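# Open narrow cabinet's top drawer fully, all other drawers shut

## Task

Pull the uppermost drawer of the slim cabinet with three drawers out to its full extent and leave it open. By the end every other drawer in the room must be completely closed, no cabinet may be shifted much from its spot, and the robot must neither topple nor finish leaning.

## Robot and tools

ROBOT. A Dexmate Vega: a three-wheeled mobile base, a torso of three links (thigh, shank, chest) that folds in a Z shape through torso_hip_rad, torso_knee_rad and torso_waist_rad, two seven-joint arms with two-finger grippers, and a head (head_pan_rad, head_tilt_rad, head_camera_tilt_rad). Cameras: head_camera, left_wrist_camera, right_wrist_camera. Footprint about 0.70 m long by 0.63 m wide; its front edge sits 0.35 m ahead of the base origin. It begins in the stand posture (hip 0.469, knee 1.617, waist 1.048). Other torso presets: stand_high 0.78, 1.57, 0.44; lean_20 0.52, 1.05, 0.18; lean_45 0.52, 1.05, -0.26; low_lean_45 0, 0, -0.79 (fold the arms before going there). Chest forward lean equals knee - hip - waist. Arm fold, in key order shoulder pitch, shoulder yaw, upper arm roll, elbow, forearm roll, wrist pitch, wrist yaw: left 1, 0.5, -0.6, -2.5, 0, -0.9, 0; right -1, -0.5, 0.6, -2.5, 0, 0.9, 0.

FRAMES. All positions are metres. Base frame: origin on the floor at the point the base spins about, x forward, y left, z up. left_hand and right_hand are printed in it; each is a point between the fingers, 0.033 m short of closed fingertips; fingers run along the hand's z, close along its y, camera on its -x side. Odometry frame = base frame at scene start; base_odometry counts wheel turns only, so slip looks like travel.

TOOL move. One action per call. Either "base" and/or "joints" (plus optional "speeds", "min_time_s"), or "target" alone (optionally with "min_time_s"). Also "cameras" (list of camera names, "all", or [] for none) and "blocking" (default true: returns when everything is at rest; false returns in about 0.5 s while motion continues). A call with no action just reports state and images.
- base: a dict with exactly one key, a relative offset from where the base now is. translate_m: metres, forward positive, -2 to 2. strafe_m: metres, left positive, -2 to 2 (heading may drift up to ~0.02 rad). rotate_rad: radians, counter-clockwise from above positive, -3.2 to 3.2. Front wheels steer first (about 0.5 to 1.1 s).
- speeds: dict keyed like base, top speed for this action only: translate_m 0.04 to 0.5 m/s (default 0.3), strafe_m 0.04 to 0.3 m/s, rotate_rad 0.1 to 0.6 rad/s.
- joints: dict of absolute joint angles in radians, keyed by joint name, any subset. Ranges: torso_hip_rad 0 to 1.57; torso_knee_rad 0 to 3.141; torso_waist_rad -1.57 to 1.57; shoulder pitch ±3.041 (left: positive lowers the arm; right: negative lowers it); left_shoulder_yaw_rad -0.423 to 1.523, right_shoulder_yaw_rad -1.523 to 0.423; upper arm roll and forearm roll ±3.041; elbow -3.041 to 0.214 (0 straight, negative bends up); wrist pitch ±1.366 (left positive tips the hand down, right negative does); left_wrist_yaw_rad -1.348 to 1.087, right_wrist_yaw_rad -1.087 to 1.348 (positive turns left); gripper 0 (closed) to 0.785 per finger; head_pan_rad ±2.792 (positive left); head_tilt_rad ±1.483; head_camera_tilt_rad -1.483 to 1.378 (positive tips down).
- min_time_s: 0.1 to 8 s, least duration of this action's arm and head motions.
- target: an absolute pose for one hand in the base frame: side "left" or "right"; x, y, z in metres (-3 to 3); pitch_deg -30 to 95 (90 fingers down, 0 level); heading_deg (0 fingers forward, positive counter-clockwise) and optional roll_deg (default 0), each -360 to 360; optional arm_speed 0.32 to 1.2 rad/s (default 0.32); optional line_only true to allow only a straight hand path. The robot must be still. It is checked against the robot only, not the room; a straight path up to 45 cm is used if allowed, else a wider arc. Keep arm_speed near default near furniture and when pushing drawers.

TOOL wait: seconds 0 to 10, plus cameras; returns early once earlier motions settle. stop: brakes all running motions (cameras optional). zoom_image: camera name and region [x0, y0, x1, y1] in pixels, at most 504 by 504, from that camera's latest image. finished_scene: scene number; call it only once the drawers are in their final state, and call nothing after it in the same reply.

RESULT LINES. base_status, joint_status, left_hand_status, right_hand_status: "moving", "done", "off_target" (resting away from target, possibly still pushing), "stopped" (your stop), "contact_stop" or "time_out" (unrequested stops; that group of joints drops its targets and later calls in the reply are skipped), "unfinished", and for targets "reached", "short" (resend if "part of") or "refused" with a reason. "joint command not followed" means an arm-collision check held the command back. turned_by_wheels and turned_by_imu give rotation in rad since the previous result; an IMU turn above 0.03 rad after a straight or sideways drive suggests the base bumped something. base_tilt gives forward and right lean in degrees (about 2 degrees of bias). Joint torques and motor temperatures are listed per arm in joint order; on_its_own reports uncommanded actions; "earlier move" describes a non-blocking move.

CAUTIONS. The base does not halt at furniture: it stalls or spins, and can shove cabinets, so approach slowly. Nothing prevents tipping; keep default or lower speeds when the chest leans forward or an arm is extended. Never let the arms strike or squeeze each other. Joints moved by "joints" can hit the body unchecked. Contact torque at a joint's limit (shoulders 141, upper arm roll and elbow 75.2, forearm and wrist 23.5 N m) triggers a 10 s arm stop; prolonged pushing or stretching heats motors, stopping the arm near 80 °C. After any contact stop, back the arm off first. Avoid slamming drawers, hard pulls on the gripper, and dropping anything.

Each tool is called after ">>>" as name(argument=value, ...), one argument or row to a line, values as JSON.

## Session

>>> move(
  joints={"head_camera_tilt_rad": 0.3},
  cameras=["head_camera"],
)

>>> move(
  joints={"head_pan_rad": 1.5},
  cameras=["head_camera"],
)

>>> move(
  joints={"head_pan_rad": 2.75},
  cameras=["head_camera"],
)

Scene clock: 0.87 s.
Joint torques (N m): left_arm=[4.04 -0.15 -1.07 -2.58 0.09 -2.03 -0.08] | right_arm=[-7.64 -0.35 -0.01 -2.36 0.26 2.24 -0.01]
Motor temperatures (°C): left_arm=[31 31 31 26 40 35 41] | right_arm=[29 27 32 31 36 36 33]
move: done
base_odometry: x=+0.000 y=+0.000 heading=+0.000
turned_by_wheels: +0.000
turned_by_imu: +0.000
base_tilt: forward=+0.1 right=+0.7
base_status: not commanded
joint_positions: torso_hip_rad=+0.469 torso_knee_rad=+1.617 torso_waist_rad=+1.048 left_shoulder_pitch_rad=+2.199 left_shoulder_yaw_rad=+0.008 left_upper_arm_roll_rad=-0.009 left_elbow_rad=-1.083 left_forearm_roll_rad=+0.016 left_wrist_pitch_rad=-0.484 left_wrist_yaw_rad=+0.004 left_gripper_rad=+0.005 right_shoulder_pitch_rad=-2.208 right_shoulder_yaw_rad=+0.017 right_upper_arm_roll_rad=-0.013 right_elbow_rad=-1.119 right_forearm_roll_rad=-0.015 right_wrist_pitch_rad=+0.484 right_wrist_yaw_rad=-0.019 right_gripper_rad=+0.005 head_pan_rad=+0.000 head_tilt_rad=+0.000 head_camera_tilt_rad=+0.300
joint_status: all done
chest: x=-0.0111 y=+0.0000 z=+1.4155 quat_wxyz=(+0.999, +0.000, +0.050, +0.000)
left_hand: x=+0.1637 y=+0.2372 z=+0.6154 quat_wxyz=(+0.407, +0.009, +0.913, +0.007) pitch_deg=+41.9 heading_deg=+0.4 roll_deg=+1.6 back=up
right_hand: x=+0.1747 y=-0.2171 z=+0.6263 quat_wxyz=(+0.419, +0.002, +0.908, +0.001) pitch_deg=+40.4 heading_deg=+0.0 roll_deg=+0.2 back=up

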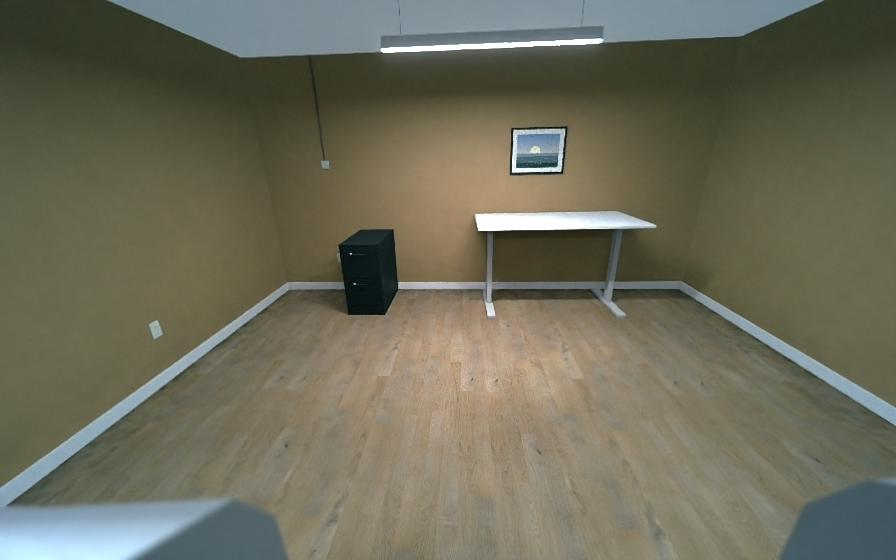

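Scene clock: 2.53 s.
Joint torques (N m): left_arm=[4 -0.3 -1.03 -2.58 0.06 -2 -0.05] | right_arm=[-7.48 -0.42 0.09 -2.36 0.25 2.22 0]
move: done
base_odometry: x=+0.000 y=+0.000 heading=+0.000
turned_by_wheels: +0.000
turned_by_imu: +0.000
base_tilt: forward=+0.0 right=+0.8
base_status: not commanded
joint_positions: torso_hip_rad=+0.469 torso_knee_rad=+1.617 torso_waist_rad=+1.048 left_shoulder_pitch_rad=+2.199 left_shoulder_yaw_rad=+0.008 left_upper_arm_roll_rad=-0.009 left_elbow_rad=-1.083 left_forearm_roll_rad=+0.016 left_wrist_pitch_rad=-0.484 left_wrist_yaw_rad=+0.004 left_gripper_rad=+0.005 right_shoulder_pitch_rad=-2.208 right_shoulder_yaw_rad=+0.017 right_upper_arm_roll_rad=-0.013 right_elbow_rad=-1.119 right_forearm_roll_rad=-0.015 right_wrist_pitch_rad=+0.484 right_wrist_yaw_rad=-0.019 right_gripper_rad=+0.005 head_pan_rad=+1.500 head_tilt_rad=+0.000 head_camera_tilt_rad=+0.300
joint_status: all done
chest: x=-0.0111 y=+0.0000 z=+1.4155 quat_wxyz=(+0.999, +0.000, +0.050, +0.000)
left_hand: x=+0.1637 y=+0.2372 z=+0.6154 quat_wxyz=(+0.407, +0.009, +0.913, +0.007) pitch_deg=+41.9 heading_deg=+0.4 roll_deg=+1.6 back=up
right_hand: x=+0.1747 y=-0.2171 z=+0.6263 quat_wxyz=(+0.419, +0.002, +0.908, +0.001) pitch_deg=+40.4 heading_deg=+0.0 roll_deg=+0.2 back=up

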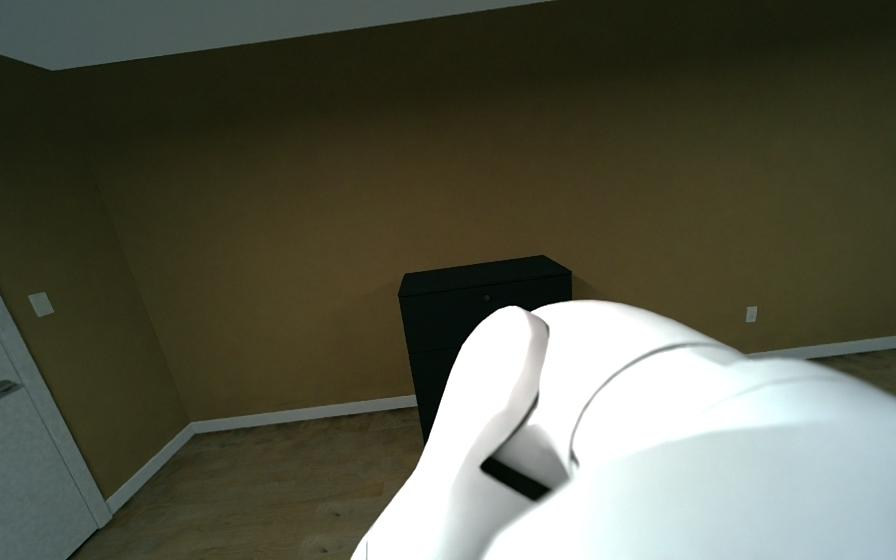

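Scene clock: 4.03 s.
Joint torques (N m): left_arm=[4.14 -0.42 -1.03 -2.64 0.03 -2.11 -0.04] | right_arm=[-7.16 -0.43 0.07 -2.24 0.26 2.24 0.01]
move: done
base_odometry: x=+0.000 y=+0.000 heading=+0.000
turned_by_wheels: +0.000
turned_by_imu: +0.000
base_tilt: forward=+0.1 right=+0.7
base_status: not commanded
joint_positions: torso_hip_rad=+0.469 torso_knee_rad=+1.617 torso_waist_rad=+1.048 left_shoulder_pitch_rad=+2.199 left_shoulder_yaw_rad=+0.008 left_upper_arm_roll_rad=-0.009 left_elbow_rad=-1.083 left_forearm_roll_rad=+0.016 left_wrist_pitch_rad=-0.484 left_wrist_yaw_rad=+0.004 left_gripper_rad=+0.005 right_shoulder_pitch_rad=-2.208 right_shoulder_yaw_rad=+0.017 right_upper_arm_roll_rad=-0.013 right_elbow_rad=-1.119 right_forearm_roll_rad=-0.015 right_wrist_pitch_rad=+0.484 right_wrist_yaw_rad=-0.019 right_gripper_rad=+0.005 head_pan_rad=+2.750 head_tilt_rad=+0.000 head_camera_tilt_rad=+0.300
joint_status: all done
chest: x=-0.0111 y=+0.0000 z=+1.4155 quat_wxyz=(+0.999, +0.000, +0.050, +0.000)
left_hand: x=+0.1637 y=+0.2372 z=+0.6154 quat_wxyz=(+0.407, +0.009, +0.913, +0.007) pitch_deg=+41.9 heading_deg=+0.4 roll_deg=+1.6 back=up
right_hand: x=+0.1747 y=-0.2171 z=+0.6263 quat_wxyz=(+0.419, +0.002, +0.908, +0.001) pitch_deg=+40.4 heading_deg=+0.0 roll_deg=+0.2 back=up

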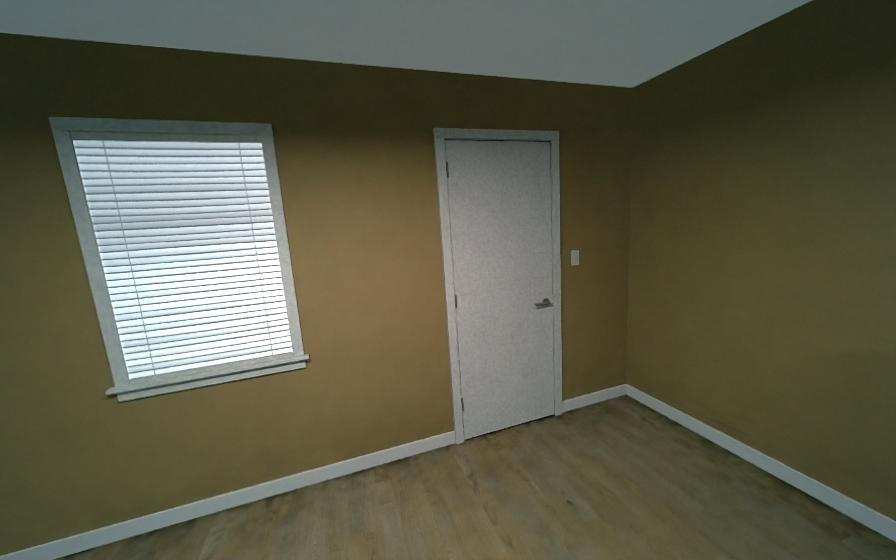

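>>> move(
  base={"rotate_rad": -1.57},
  joints={"head_pan_rad": 0, "head_camera_tilt_rad": 0.4, "left_shoulder_pitch_rad": 1.244, "left_shoulder_yaw_rad": 0.169, "left_upper_arm_roll_rad": 0.256, "left_elbow_rad": -1.262, "left_forearm_roll_rad": 1.329, "left_wrist_pitch_rad": 0.188, "left_wrist_yaw_rad": 0.401, "left_gripper_rad": 0.35, "right_elbow_rad": -2.0},
  cameras=["head_camera"],
)

Scene clock: 10.00 s.
Joint torques (N m): left_arm=[-26.39 2.87 -0.52 -7.98 0.67 -0.49 1.17] | right_arm=[-1.28 0.18 0.23 -8.43 0.24 2.5 -0.02]
move: done
base_odometry: x=+0.002 y=+0.001 heading=-1.574
turned_by_wheels: -1.574
turned_by_imu: -1.566
base_tilt: forward=+0.0 right=+0.7
base_status: done
joint_positions: torso_hip_rad=+0.469 torso_knee_rad=+1.617 torso_waist_rad=+1.048 left_shoulder_pitch_rad=+1.247 left_shoulder_yaw_rad=+0.168 left_upper_arm_roll_rad=+0.255 left_elbow_rad=-1.261 left_forearm_roll_rad=+1.325 left_wrist_pitch_rad=+0.186 left_wrist_yaw_rad=+0.399 left_gripper_rad=+0.350 right_shoulder_pitch_rad=-2.208 right_shoulder_yaw_rad=+0.017 right_upper_arm_roll_rad=-0.013 right_elbow_rad=-2.000 right_forearm_roll_rad=-0.015 right_wrist_pitch_rad=+0.484 right_wrist_yaw_rad=-0.019 right_gripper_rad=+0.005 head_pan_rad=+0.000 head_tilt_rad=+0.000 head_camera_tilt_rad=+0.400
joint_status: all done
chest: x=-0.0111 y=+0.0000 z=+1.4155 quat_wxyz=(+0.999, +0.000, +0.050, +0.000)
left_hand: x=+0.7465 y=+0.2204 z=+1.1224 quat_wxyz=(+0.563, +0.428, +0.430, +0.561) pitch_deg=-15.4 heading_deg=+0.0 roll_deg=+89.8
right_hand: x=+0.4416 y=-0.2273 z=+1.0848 quat_wxyz=(+0.766, +0.009, +0.642, -0.003) pitch_deg=-10.0 heading_deg=-1.0 roll_deg=+0.6 back=up

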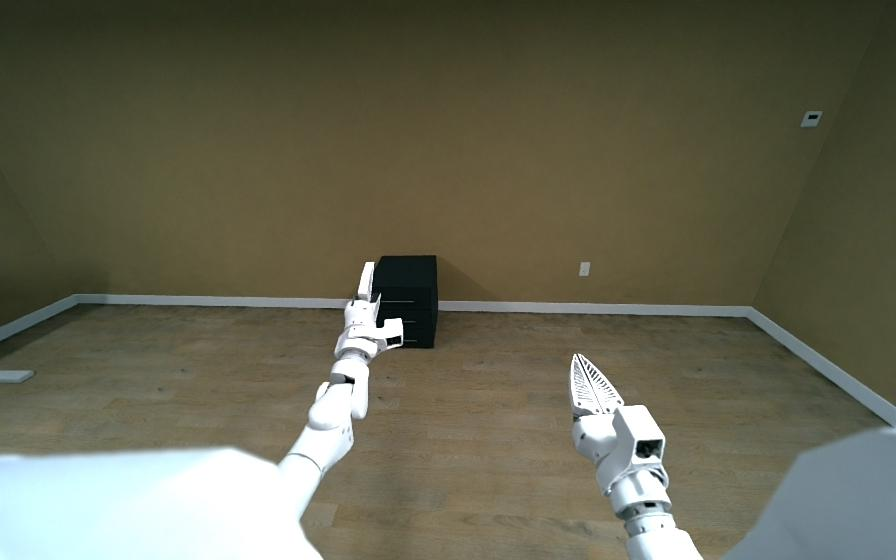

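>>> move(
  base={"rotate_rad": -0.034},
)

>>> move(
  base={"strafe_m": 0.18},
  joints={"torso_hip_rad": 0.1, "torso_knee_rad": 0.35, "torso_waist_rad": -0.3},
  blocking=false,
)

>>> wait(
  seconds=1.8,
)

>>> move(
  base={"translate_m": 1.1},
  cameras=["head_camera", "left_wrist_camera"],
)

Scene clock: 11.63 s.
Joint torques (N m): left_arm=[-26.76 2.71 -0.64 -8.09 0.68 -0.42 1.16] | right_arm=[-1.18 0.53 0.16 -8.31 0.27 2.34 -0.03]
move: done
base_odometry: x=+0.002 y=+0.001 heading=-1.608
turned_by_wheels: -0.034
turned_by_imu: -0.033
base_tilt: forward=+0.1 right=+0.7
base_status: done
joint_positions: torso_hip_rad=+0.469 torso_knee_rad=+1.617 torso_waist_rad=+1.048 left_shoulder_pitch_rad=+1.244 left_shoulder_yaw_rad=+0.169 left_upper_arm_roll_rad=+0.256 left_elbow_rad=-1.262 left_forearm_roll_rad=+1.329 left_wrist_pitch_rad=+0.188 left_wrist_yaw_rad=+0.401 left_gripper_rad=+0.350 right_shoulder_pitch_rad=-2.208 right_shoulder_yaw_rad=+0.017 right_upper_arm_roll_rad=-0.013 right_elbow_rad=-2.000 right_forearm_roll_rad=-0.015 right_wrist_pitch_rad=+0.484 right_wrist_yaw_rad=-0.019 right_gripper_rad=+0.005 head_pan_rad=+0.000 head_tilt_rad=+0.000 head_camera_tilt_rad=+0.400
joint_status: not commanded
chest: x=-0.0111 y=+0.0000 z=+1.4155 quat_wxyz=(+0.999, +0.000, +0.050, +0.000)
left_hand: x=+0.7471 y=+0.2203 z=+1.1257 quat_wxyz=(+0.563, +0.427, +0.427, +0.564) pitch_deg=-15.7 heading_deg=+0.0 roll_deg=-90.0
right_hand: x=+0.4416 y=-0.2273 z=+1.0849 quat_wxyz=(+0.766, +0.009, +0.642, -0.003) pitch_deg=-10.1 heading_deg=-1.0 roll_deg=+0.6 back=up
pictures: none

Scene clock: 12.13 s.
Joint torques (N m): left_arm=[-25.6 2.73 -1.58 -7.55 0.59 -0.35 1.13] | right_arm=[-1.44 0.6 0.18 -8.21 0.25 2.29 -0.03]
move: moving
base_odometry: x=+0.006 y=+0.001 heading=-1.608
turned_by_wheels: +0.000
turned_by_imu: +0.001
base_tilt: forward=+0.1 right=+0.8
base_status: strafe_m moving
joint_positions: torso_hip_rad=+0.460 torso_knee_rad=+1.585 torso_waist_rad=+1.014 left_shoulder_pitch_rad=+1.244 left_shoulder_yaw_rad=+0.169 left_upper_arm_roll_rad=+0.256 left_elbow_rad=-1.262 left_forearm_roll_rad=+1.329 left_wrist_pitch_rad=+0.188 left_wrist_yaw_rad=+0.401 left_gripper_rad=+0.350 right_shoulder_pitch_rad=-2.208 right_shoulder_yaw_rad=+0.017 right_upper_arm_roll_rad=-0.013 right_elbow_rad=-2.000 right_forearm_roll_rad=-0.015 right_wrist_pitch_rad=+0.484 right_wrist_yaw_rad=-0.019 right_gripper_rad=+0.005 head_pan_rad=+0.000 head_tilt_rad=+0.000 head_camera_tilt_rad=+0.400
joint_status: torso_hip_rad moving; torso_knee_rad moving; torso_waist_rad moving
chest: x=-0.0130 y=+0.0000 z=+1.4108 quat_wxyz=(+0.998, +0.000, +0.056, +0.000)
left_hand: x=+0.7419 y=+0.2202 z=+1.1123 quat_wxyz=(+0.561, +0.431, +0.430, +0.561) pitch_deg=-15.0 heading_deg=+0.0 roll_deg=-90.0
right_hand: x=+0.4359 y=-0.2273 z=+1.0750 quat_wxyz=(+0.763, +0.009, +0.647, -0.003) pitch_deg=-9.4 heading_deg=-1.0 roll_deg=+0.6 back=up
pictures: none

Scene clock: 13.93 s.
Joint torques (N m): left_arm=[-22.54 1.47 -0.82 -7.29 0.63 -0.6 1.18] | right_arm=[-4.8 0.34 0.02 -7.9 0.26 2.04 -0.03]
earlier move: moving
base_odometry: x=+0.181 y=-0.005 heading=-1.604
turned_by_wheels: +0.004
turned_by_imu: +0.001
base_tilt: forward=+0.0 right=+0.7
base_status: done
joint_positions: torso_hip_rad=+0.336 torso_knee_rad=+1.159 torso_waist_rad=+0.561 left_shoulder_pitch_rad=+1.244 left_shoulder_yaw_rad=+0.169 left_upper_arm_roll_rad=+0.256 left_elbow_rad=-1.262 left_forearm_roll_rad=+1.329 left_wrist_pitch_rad=+0.188 left_wrist_yaw_rad=+0.401 left_gripper_rad=+0.350 right_shoulder_pitch_rad=-2.208 right_shoulder_yaw_rad=+0.017 right_upper_arm_roll_rad=-0.013 right_elbow_rad=-2.000 right_forearm_roll_rad=-0.015 right_wrist_pitch_rad=+0.484 right_wrist_yaw_rad=-0.019 right_gripper_rad=+0.005 head_pan_rad=+0.000 head_tilt_rad=+0.000 head_camera_tilt_rad=+0.400
joint_status: torso_hip_rad moving; torso_knee_rad moving; torso_waist_rad moving
chest: x=-0.0346 y=+0.0000 z=+1.3213 quat_wxyz=(+0.991, +0.000, +0.131, +0.000)
left_hand: x=+0.6667 y=+0.2203 z=+0.9126 quat_wxyz=(+0.527, +0.472, +0.471, +0.527) pitch_deg=-6.4 heading_deg=+0.0 roll_deg=-90.0
right_hand: x=+0.3586 y=-0.2273 z=+0.9218 quat_wxyz=(+0.712, +0.009, +0.703, -0.004) pitch_deg=-0.7 heading_deg=-1.0 roll_deg=+0.4 back=up
wait: 1.80 s; no rest
pictures: none

Scene clock: 19.70 s.
Joint torques (N m): left_arm=[-14.6 2.15 -0.22 -6.38 0.63 -0.67 1.12] | right_arm=[-9.72 0.41 -0.27 -6.89 0.25 2.16 -0.03]
move: done
base_odometry: x=+0.145 y=-1.105 heading=-1.604
turned_by_wheels: -0.001
turned_by_imu: -0.004
base_tilt: forward=+0.1 right=+0.7
base_status: done
joint_positions: torso_hip_rad=+0.100 torso_knee_rad=+0.350 torso_waist_rad=-0.300 left_shoulder_pitch_rad=+1.244 left_shoulder_yaw_rad=+0.169 left_upper_arm_roll_rad=+0.256 left_elbow_rad=-1.262 left_forearm_roll_rad=+1.329 left_wrist_pitch_rad=+0.188 left_wrist_yaw_rad=+0.401 left_gripper_rad=+0.350 right_shoulder_pitch_rad=-2.208 right_shoulder_yaw_rad=+0.017 right_upper_arm_roll_rad=-0.013 right_elbow_rad=-2.000 right_forearm_roll_rad=-0.015 right_wrist_pitch_rad=+0.484 right_wrist_yaw_rad=-0.019 right_gripper_rad=+0.005 head_pan_rad=+0.000 head_tilt_rad=+0.000 head_camera_tilt_rad=+0.400
joint_status: all done
chest: x=-0.0371 y=+0.0000 z=+1.0300 quat_wxyz=(+0.962, +0.000, +0.272, +0.000)
left_hand: x=+0.5197 y=+0.2203 z=+0.4392 quat_wxyz=(+0.454, +0.542, +0.542, +0.454) pitch_deg=+10.1 heading_deg=+0.0 roll_deg=-90.0
right_hand: x=+0.2267 y=-0.2273 z=+0.5354 quat_wxyz=(+0.604, +0.008, +0.797, -0.005) pitch_deg=+15.7 heading_deg=-1.0 roll_deg=+0.1 back=up

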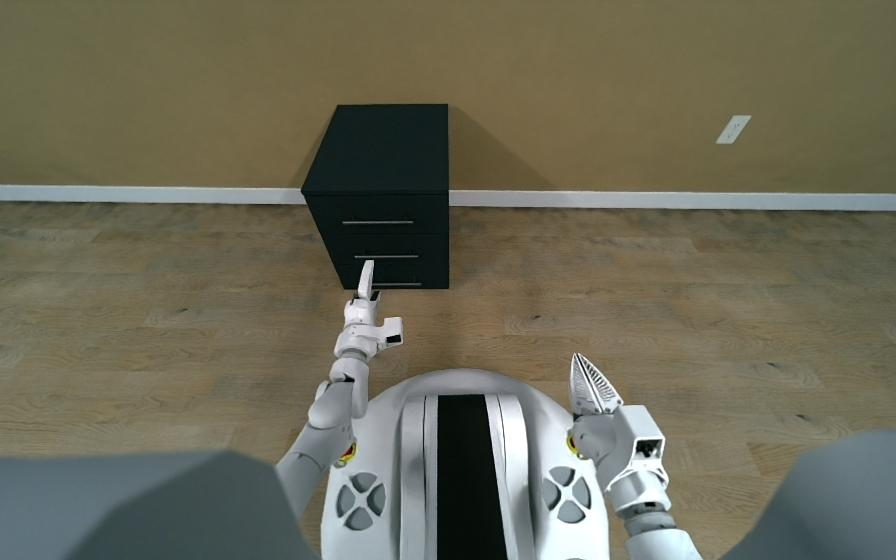

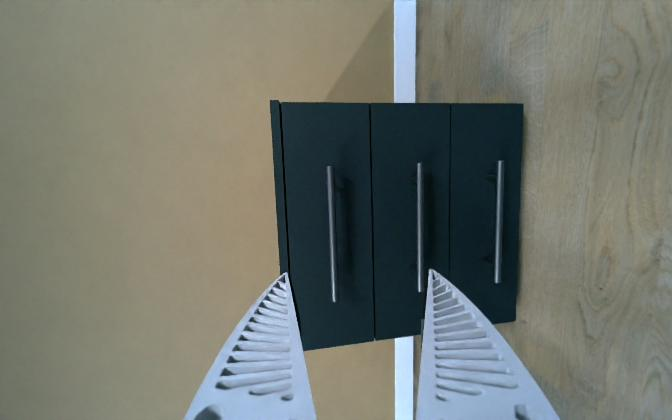

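>>> move(
  base={"translate_m": 0.247},
  speeds={"translate_m": 0.2},
  cameras=["left_wrist_camera"],
)

Scene clock: 22.50 s.
Joint torques (N m): left_arm=[-17.41 2.36 -1.26 -3.92 -0.46 -0.64 -2.89] | right_arm=[-9.83 0.53 -0.24 -6.62 0.19 1.92 0]
move: done
base_odometry: x=+0.137 y=-1.351 heading=-1.605
turned_by_wheels: -0.001
turned_by_imu: -0.001
base_tilt: forward=+0.0 right=+0.8
base_status: done
joint_positions: torso_hip_rad=+0.100 torso_knee_rad=+0.350 torso_waist_rad=-0.300 left_shoulder_pitch_rad=+1.244 left_shoulder_yaw_rad=+0.169 left_upper_arm_roll_rad=+0.256 left_elbow_rad=-1.262 left_forearm_roll_rad=+1.329 left_wrist_pitch_rad=+0.188 left_wrist_yaw_rad=+0.402 left_gripper_rad=+0.350 right_shoulder_pitch_rad=-2.208 right_shoulder_yaw_rad=+0.017 right_upper_arm_roll_rad=-0.013 right_elbow_rad=-2.000 right_forearm_roll_rad=-0.015 right_wrist_pitch_rad=+0.484 right_wrist_yaw_rad=-0.019 right_gripper_rad=+0.005 head_pan_rad=+0.000 head_tilt_rad=+0.000 head_camera_tilt_rad=+0.400
joint_status: not commanded
chest: x=-0.0373 y=+0.0000 z=+1.0300 quat_wxyz=(+0.962, +0.000, +0.271, +0.000)
left_hand: x=+0.5198 y=+0.2201 z=+0.4400 quat_wxyz=(+0.454, +0.542, +0.541, +0.455) pitch_deg=+10.0 heading_deg=+0.0 roll_deg=-89.9
right_hand: x=+0.2267 y=-0.2273 z=+0.5355 quat_wxyz=(+0.604, +0.008, +0.797, -0.005) pitch_deg=+15.7 heading_deg=-1.0 roll_deg=+0.1 back=up

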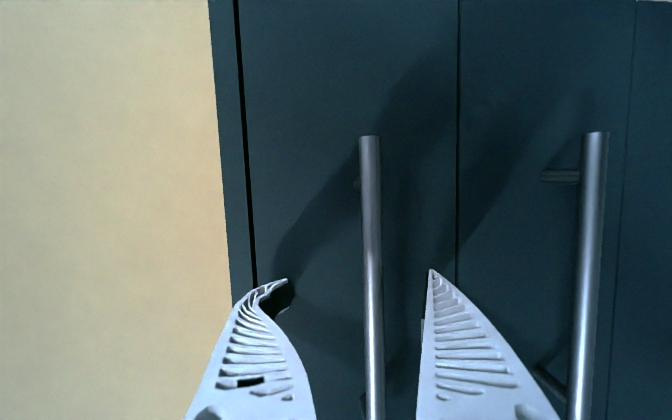

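>>> move(
  base={"translate_m": -0.014},
  speeds={"translate_m": 0.1},
  cameras=["left_wrist_camera"],
)

Scene clock: 23.67 s.
Joint torques (N m): left_arm=[-15.36 2.43 -1.25 -6.39 0.2 -0.69 0.63] | right_arm=[-9.68 0.52 -0.19 -6.64 0.18 1.93 -0.01]
move: done
base_odometry: x=+0.138 y=-1.337 heading=-1.606
turned_by_wheels: -0.001
turned_by_imu: -0.001
base_tilt: forward=+0.0 right=+0.8
base_status: done
joint_positions: torso_hip_rad=+0.100 torso_knee_rad=+0.350 torso_waist_rad=-0.300 left_shoulder_pitch_rad=+1.244 left_shoulder_yaw_rad=+0.169 left_upper_arm_roll_rad=+0.256 left_elbow_rad=-1.262 left_forearm_roll_rad=+1.329 left_wrist_pitch_rad=+0.188 left_wrist_yaw_rad=+0.401 left_gripper_rad=+0.350 right_shoulder_pitch_rad=-2.208 right_shoulder_yaw_rad=+0.017 right_upper_arm_roll_rad=-0.013 right_elbow_rad=-2.000 right_forearm_roll_rad=-0.015 right_wrist_pitch_rad=+0.484 right_wrist_yaw_rad=-0.019 right_gripper_rad=+0.005 head_pan_rad=+0.000 head_tilt_rad=+0.000 head_camera_tilt_rad=+0.400
joint_status: not commanded
chest: x=-0.0372 y=+0.0000 z=+1.0300 quat_wxyz=(+0.962, +0.000, +0.272, +0.000)
left_hand: x=+0.5197 y=+0.2202 z=+0.4394 quat_wxyz=(+0.454, +0.542, +0.542, +0.454) pitch_deg=+10.1 heading_deg=+0.0 roll_deg=-89.9
right_hand: x=+0.2267 y=-0.2273 z=+0.5354 quat_wxyz=(+0.604, +0.008, +0.797, -0.005) pitch_deg=+15.7 heading_deg=-1.0 roll_deg=+0.1 back=up

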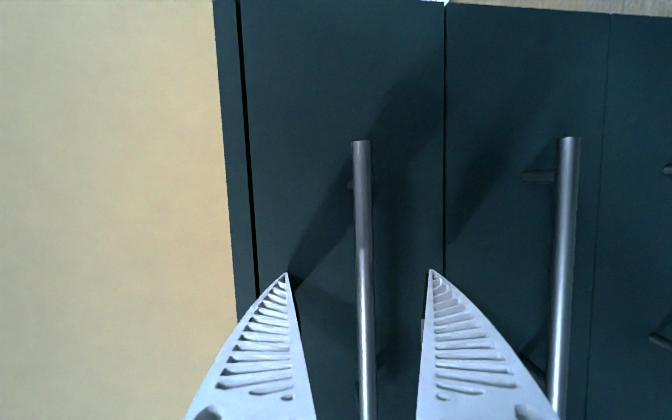

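>>> move(
  joints={"left_gripper_rad": 0.0},
)

>>> move(
  base={"translate_m": -0.35},
  speeds={"translate_m": 0.16},
  cameras=["head_camera", "left_wrist_camera"],
)

Scene clock: 24.77 s.
Joint torques (N m): left_arm=[-15.18 2.36 -1.26 -8.33 0.7 -0.71 2.38] | right_arm=[-9.57 0.56 -0.15 -6.63 0.14 1.9 -0.02]
move: done
base_odometry: x=+0.138 y=-1.337 heading=-1.606
turned_by_wheels: +0.000
turned_by_imu: +0.000
base_tilt: forward=+0.1 right=+0.7
base_status: not commanded
joint_positions: torso_hip_rad=+0.100 torso_knee_rad=+0.350 torso_waist_rad=-0.300 left_shoulder_pitch_rad=+1.244 left_shoulder_yaw_rad=+0.169 left_upper_arm_roll_rad=+0.256 left_elbow_rad=-1.262 left_forearm_roll_rad=+1.329 left_wrist_pitch_rad=+0.188 left_wrist_yaw_rad=+0.400 left_gripper_rad=+0.000 right_shoulder_pitch_rad=-2.208 right_shoulder_yaw_rad=+0.017 right_upper_arm_roll_rad=-0.013 right_elbow_rad=-2.000 right_forearm_roll_rad=-0.015 right_wrist_pitch_rad=+0.484 right_wrist_yaw_rad=-0.019 right_gripper_rad=+0.005 head_pan_rad=+0.000 head_tilt_rad=+0.000 head_camera_tilt_rad=+0.400
joint_status: all done
chest: x=-0.0371 y=+0.0000 z=+1.0299 quat_wxyz=(+0.962, +0.000, +0.272, +0.000)
left_hand: x=+0.5196 y=+0.2202 z=+0.4389 quat_wxyz=(+0.454, +0.542, +0.542, +0.454) pitch_deg=+10.1 heading_deg=+0.0 roll_deg=-90.0
right_hand: x=+0.2267 y=-0.2273 z=+0.5354 quat_wxyz=(+0.604, +0.008, +0.797, -0.005) pitch_deg=+15.7 heading_deg=-1.0 roll_deg=+0.1 back=up
pictures: none

Scene clock: 28.03 s.
Joint torques (N m): left_arm=[-13.65 -0.23 0.02 -9.93 2.02 -3.26 2.49] | right_arm=[-9.19 0.54 -0.15 -6.66 0.17 1.84 -0.01]
move: done
base_odometry: x=+0.150 y=-0.988 heading=-1.607
turned_by_wheels: -0.001
turned_by_imu: -0.001
base_tilt: forward=+0.0 right=+0.7
base_status: done
joint_positions: torso_hip_rad=+0.100 torso_knee_rad=+0.350 torso_waist_rad=-0.300 left_shoulder_pitch_rad=+1.244 left_shoulder_yaw_rad=+0.169 left_upper_arm_roll_rad=+0.256 left_elbow_rad=-1.261 left_forearm_roll_rad=+1.329 left_wrist_pitch_rad=+0.189 left_wrist_yaw_rad=+0.400 left_gripper_rad=+0.000 right_shoulder_pitch_rad=-2.208 right_shoulder_yaw_rad=+0.017 right_upper_arm_roll_rad=-0.013 right_elbow_rad=-2.000 right_forearm_roll_rad=-0.015 right_wrist_pitch_rad=+0.484 right_wrist_yaw_rad=-0.019 right_gripper_rad=+0.005 head_pan_rad=+0.000 head_tilt_rad=+0.000 head_camera_tilt_rad=+0.400
joint_status: not commanded
chest: x=-0.0370 y=+0.0000 z=+1.0299 quat_wxyz=(+0.962, +0.000, +0.272, +0.000)
left_hand: x=+0.5196 y=+0.2207 z=+0.4388 quat_wxyz=(+0.453, +0.542, +0.542, +0.454) pitch_deg=+10.2 heading_deg=+0.1 roll_deg=-89.9
right_hand: x=+0.2268 y=-0.2273 z=+0.5353 quat_wxyz=(+0.604, +0.008, +0.797, -0.005) pitch_deg=+15.7 heading_deg=-1.0 roll_deg=+0.1 back=up

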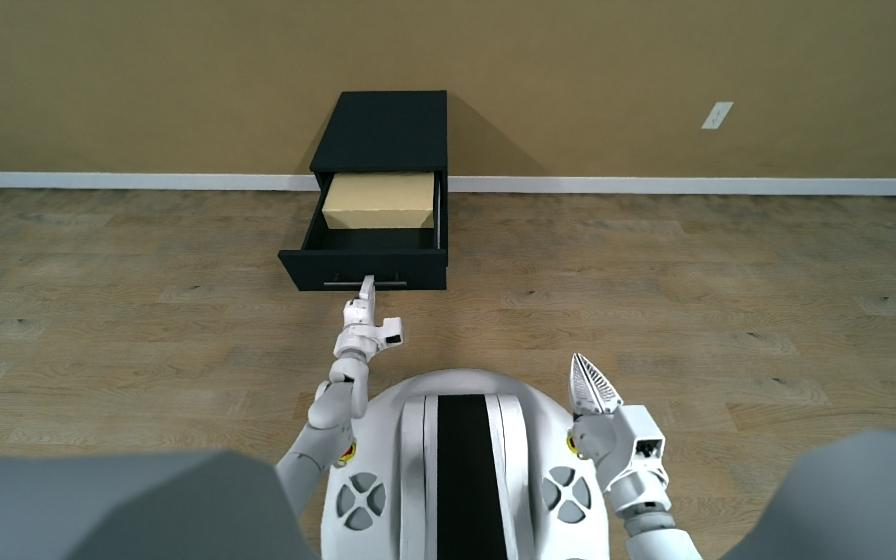

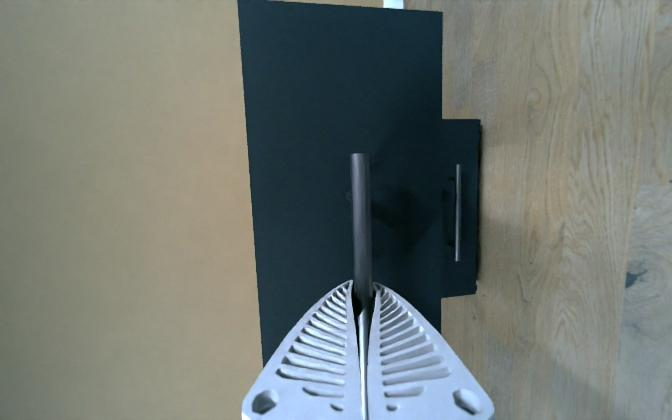

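>>> move(
  base={"translate_m": -0.075},
  speeds={"translate_m": 0.05},
  cameras=["head_camera", "left_wrist_camera"],
)

Scene clock: 30.33 s.
Joint torques (N m): left_arm=[-12.04 -0.27 0.12 -6.49 0.62 -0.98 1.16] | right_arm=[-8.88 0.07 -0.22 -6.64 0.19 1.8 0.04]
move: done
base_odometry: x=+0.153 y=-0.913 heading=-1.608
turned_by_wheels: -0.001
turned_by_imu: -0.001
base_tilt: forward=+0.0 right=+0.8
base_status: done
joint_positions: torso_hip_rad=+0.100 torso_knee_rad=+0.350 torso_waist_rad=-0.300 left_shoulder_pitch_rad=+1.244 left_shoulder_yaw_rad=+0.169 left_upper_arm_roll_rad=+0.256 left_elbow_rad=-1.262 left_forearm_roll_rad=+1.329 left_wrist_pitch_rad=+0.188 left_wrist_yaw_rad=+0.401 left_gripper_rad=+0.000 right_shoulder_pitch_rad=-2.208 right_shoulder_yaw_rad=+0.017 right_upper_arm_roll_rad=-0.013 right_elbow_rad=-2.000 right_forearm_roll_rad=-0.015 right_wrist_pitch_rad=+0.484 right_wrist_yaw_rad=-0.019 right_gripper_rad=+0.005 head_pan_rad=+0.000 head_tilt_rad=+0.000 head_camera_tilt_rad=+0.400
joint_status: not commanded
chest: x=-0.0371 y=+0.0000 z=+1.0299 quat_wxyz=(+0.962, +0.000, +0.272, +0.000)
left_hand: x=+0.5197 y=+0.2204 z=+0.4392 quat_wxyz=(+0.454, +0.542, +0.542, +0.454) pitch_deg=+10.1 heading_deg=+0.0 roll_deg=-89.9
right_hand: x=+0.2267 y=-0.2273 z=+0.5354 quat_wxyz=(+0.604, +0.008, +0.797, -0.005) pitch_deg=+15.7 heading_deg=-1.0 roll_deg=+0.1 back=up

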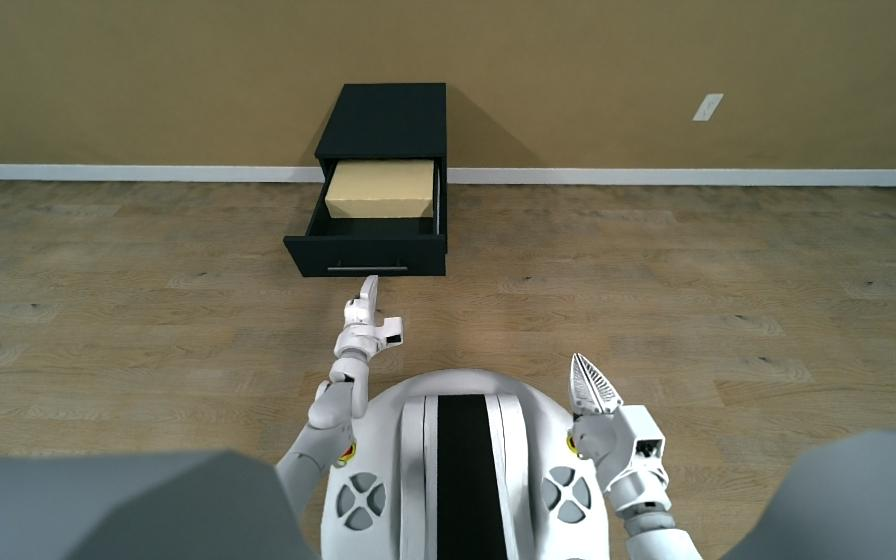

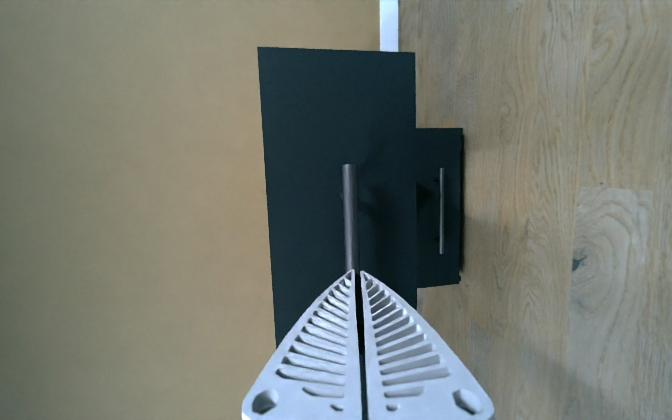

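>>> move(
  joints={"head_pan_rad": 2.7, "head_camera_tilt_rad": 0.7},
  cameras=["head_camera"],
)

Scene clock: 33.73 s.
Joint torques (N m): left_arm=[-11.5 -0.32 0.32 -6.34 0.65 -0.64 1.16] | right_arm=[-8.78 -0.42 -0.12 -6.44 0.16 1.78 0.06]
move: done
base_odometry: x=+0.153 y=-0.913 heading=-1.608
turned_by_wheels: +0.000
turned_by_imu: +0.000
base_tilt: forward=+0.0 right=+0.8
base_status: not commanded
joint_positions: torso_hip_rad=+0.100 torso_knee_rad=+0.350 torso_waist_rad=-0.300 left_shoulder_pitch_rad=+1.244 left_shoulder_yaw_rad=+0.169 left_upper_arm_roll_rad=+0.256 left_elbow_rad=-1.262 left_forearm_roll_rad=+1.329 left_wrist_pitch_rad=+0.188 left_wrist_yaw_rad=+0.401 left_gripper_rad=+0.000 right_shoulder_pitch_rad=-2.208 right_shoulder_yaw_rad=+0.017 right_upper_arm_roll_rad=-0.013 right_elbow_rad=-2.000 right_forearm_roll_rad=-0.015 right_wrist_pitch_rad=+0.484 right_wrist_yaw_rad=-0.019 right_gripper_rad=+0.005 head_pan_rad=+2.700 head_tilt_rad=+0.000 head_camera_tilt_rad=+0.700
joint_status: all done
chest: x=-0.0371 y=+0.0000 z=+1.0299 quat_wxyz=(+0.962, +0.000, +0.272, +0.000)
left_hand: x=+0.5197 y=+0.2204 z=+0.4392 quat_wxyz=(+0.454, +0.542, +0.542, +0.454) pitch_deg=+10.1 heading_deg=+0.0 roll_deg=-89.9
right_hand: x=+0.2267 y=-0.2273 z=+0.5354 quat_wxyz=(+0.604, +0.008, +0.797, -0.005) pitch_deg=+15.7 heading_deg=-1.0 roll_deg=+0.1 back=up

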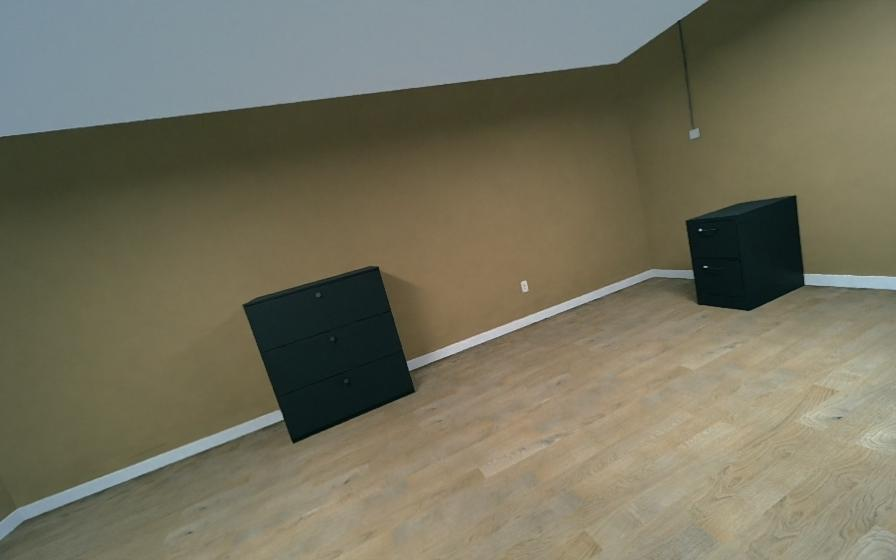

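All shut. Finishing.

>>> finished_scene(
  scene=3,
)

The scene is finished: the task was done.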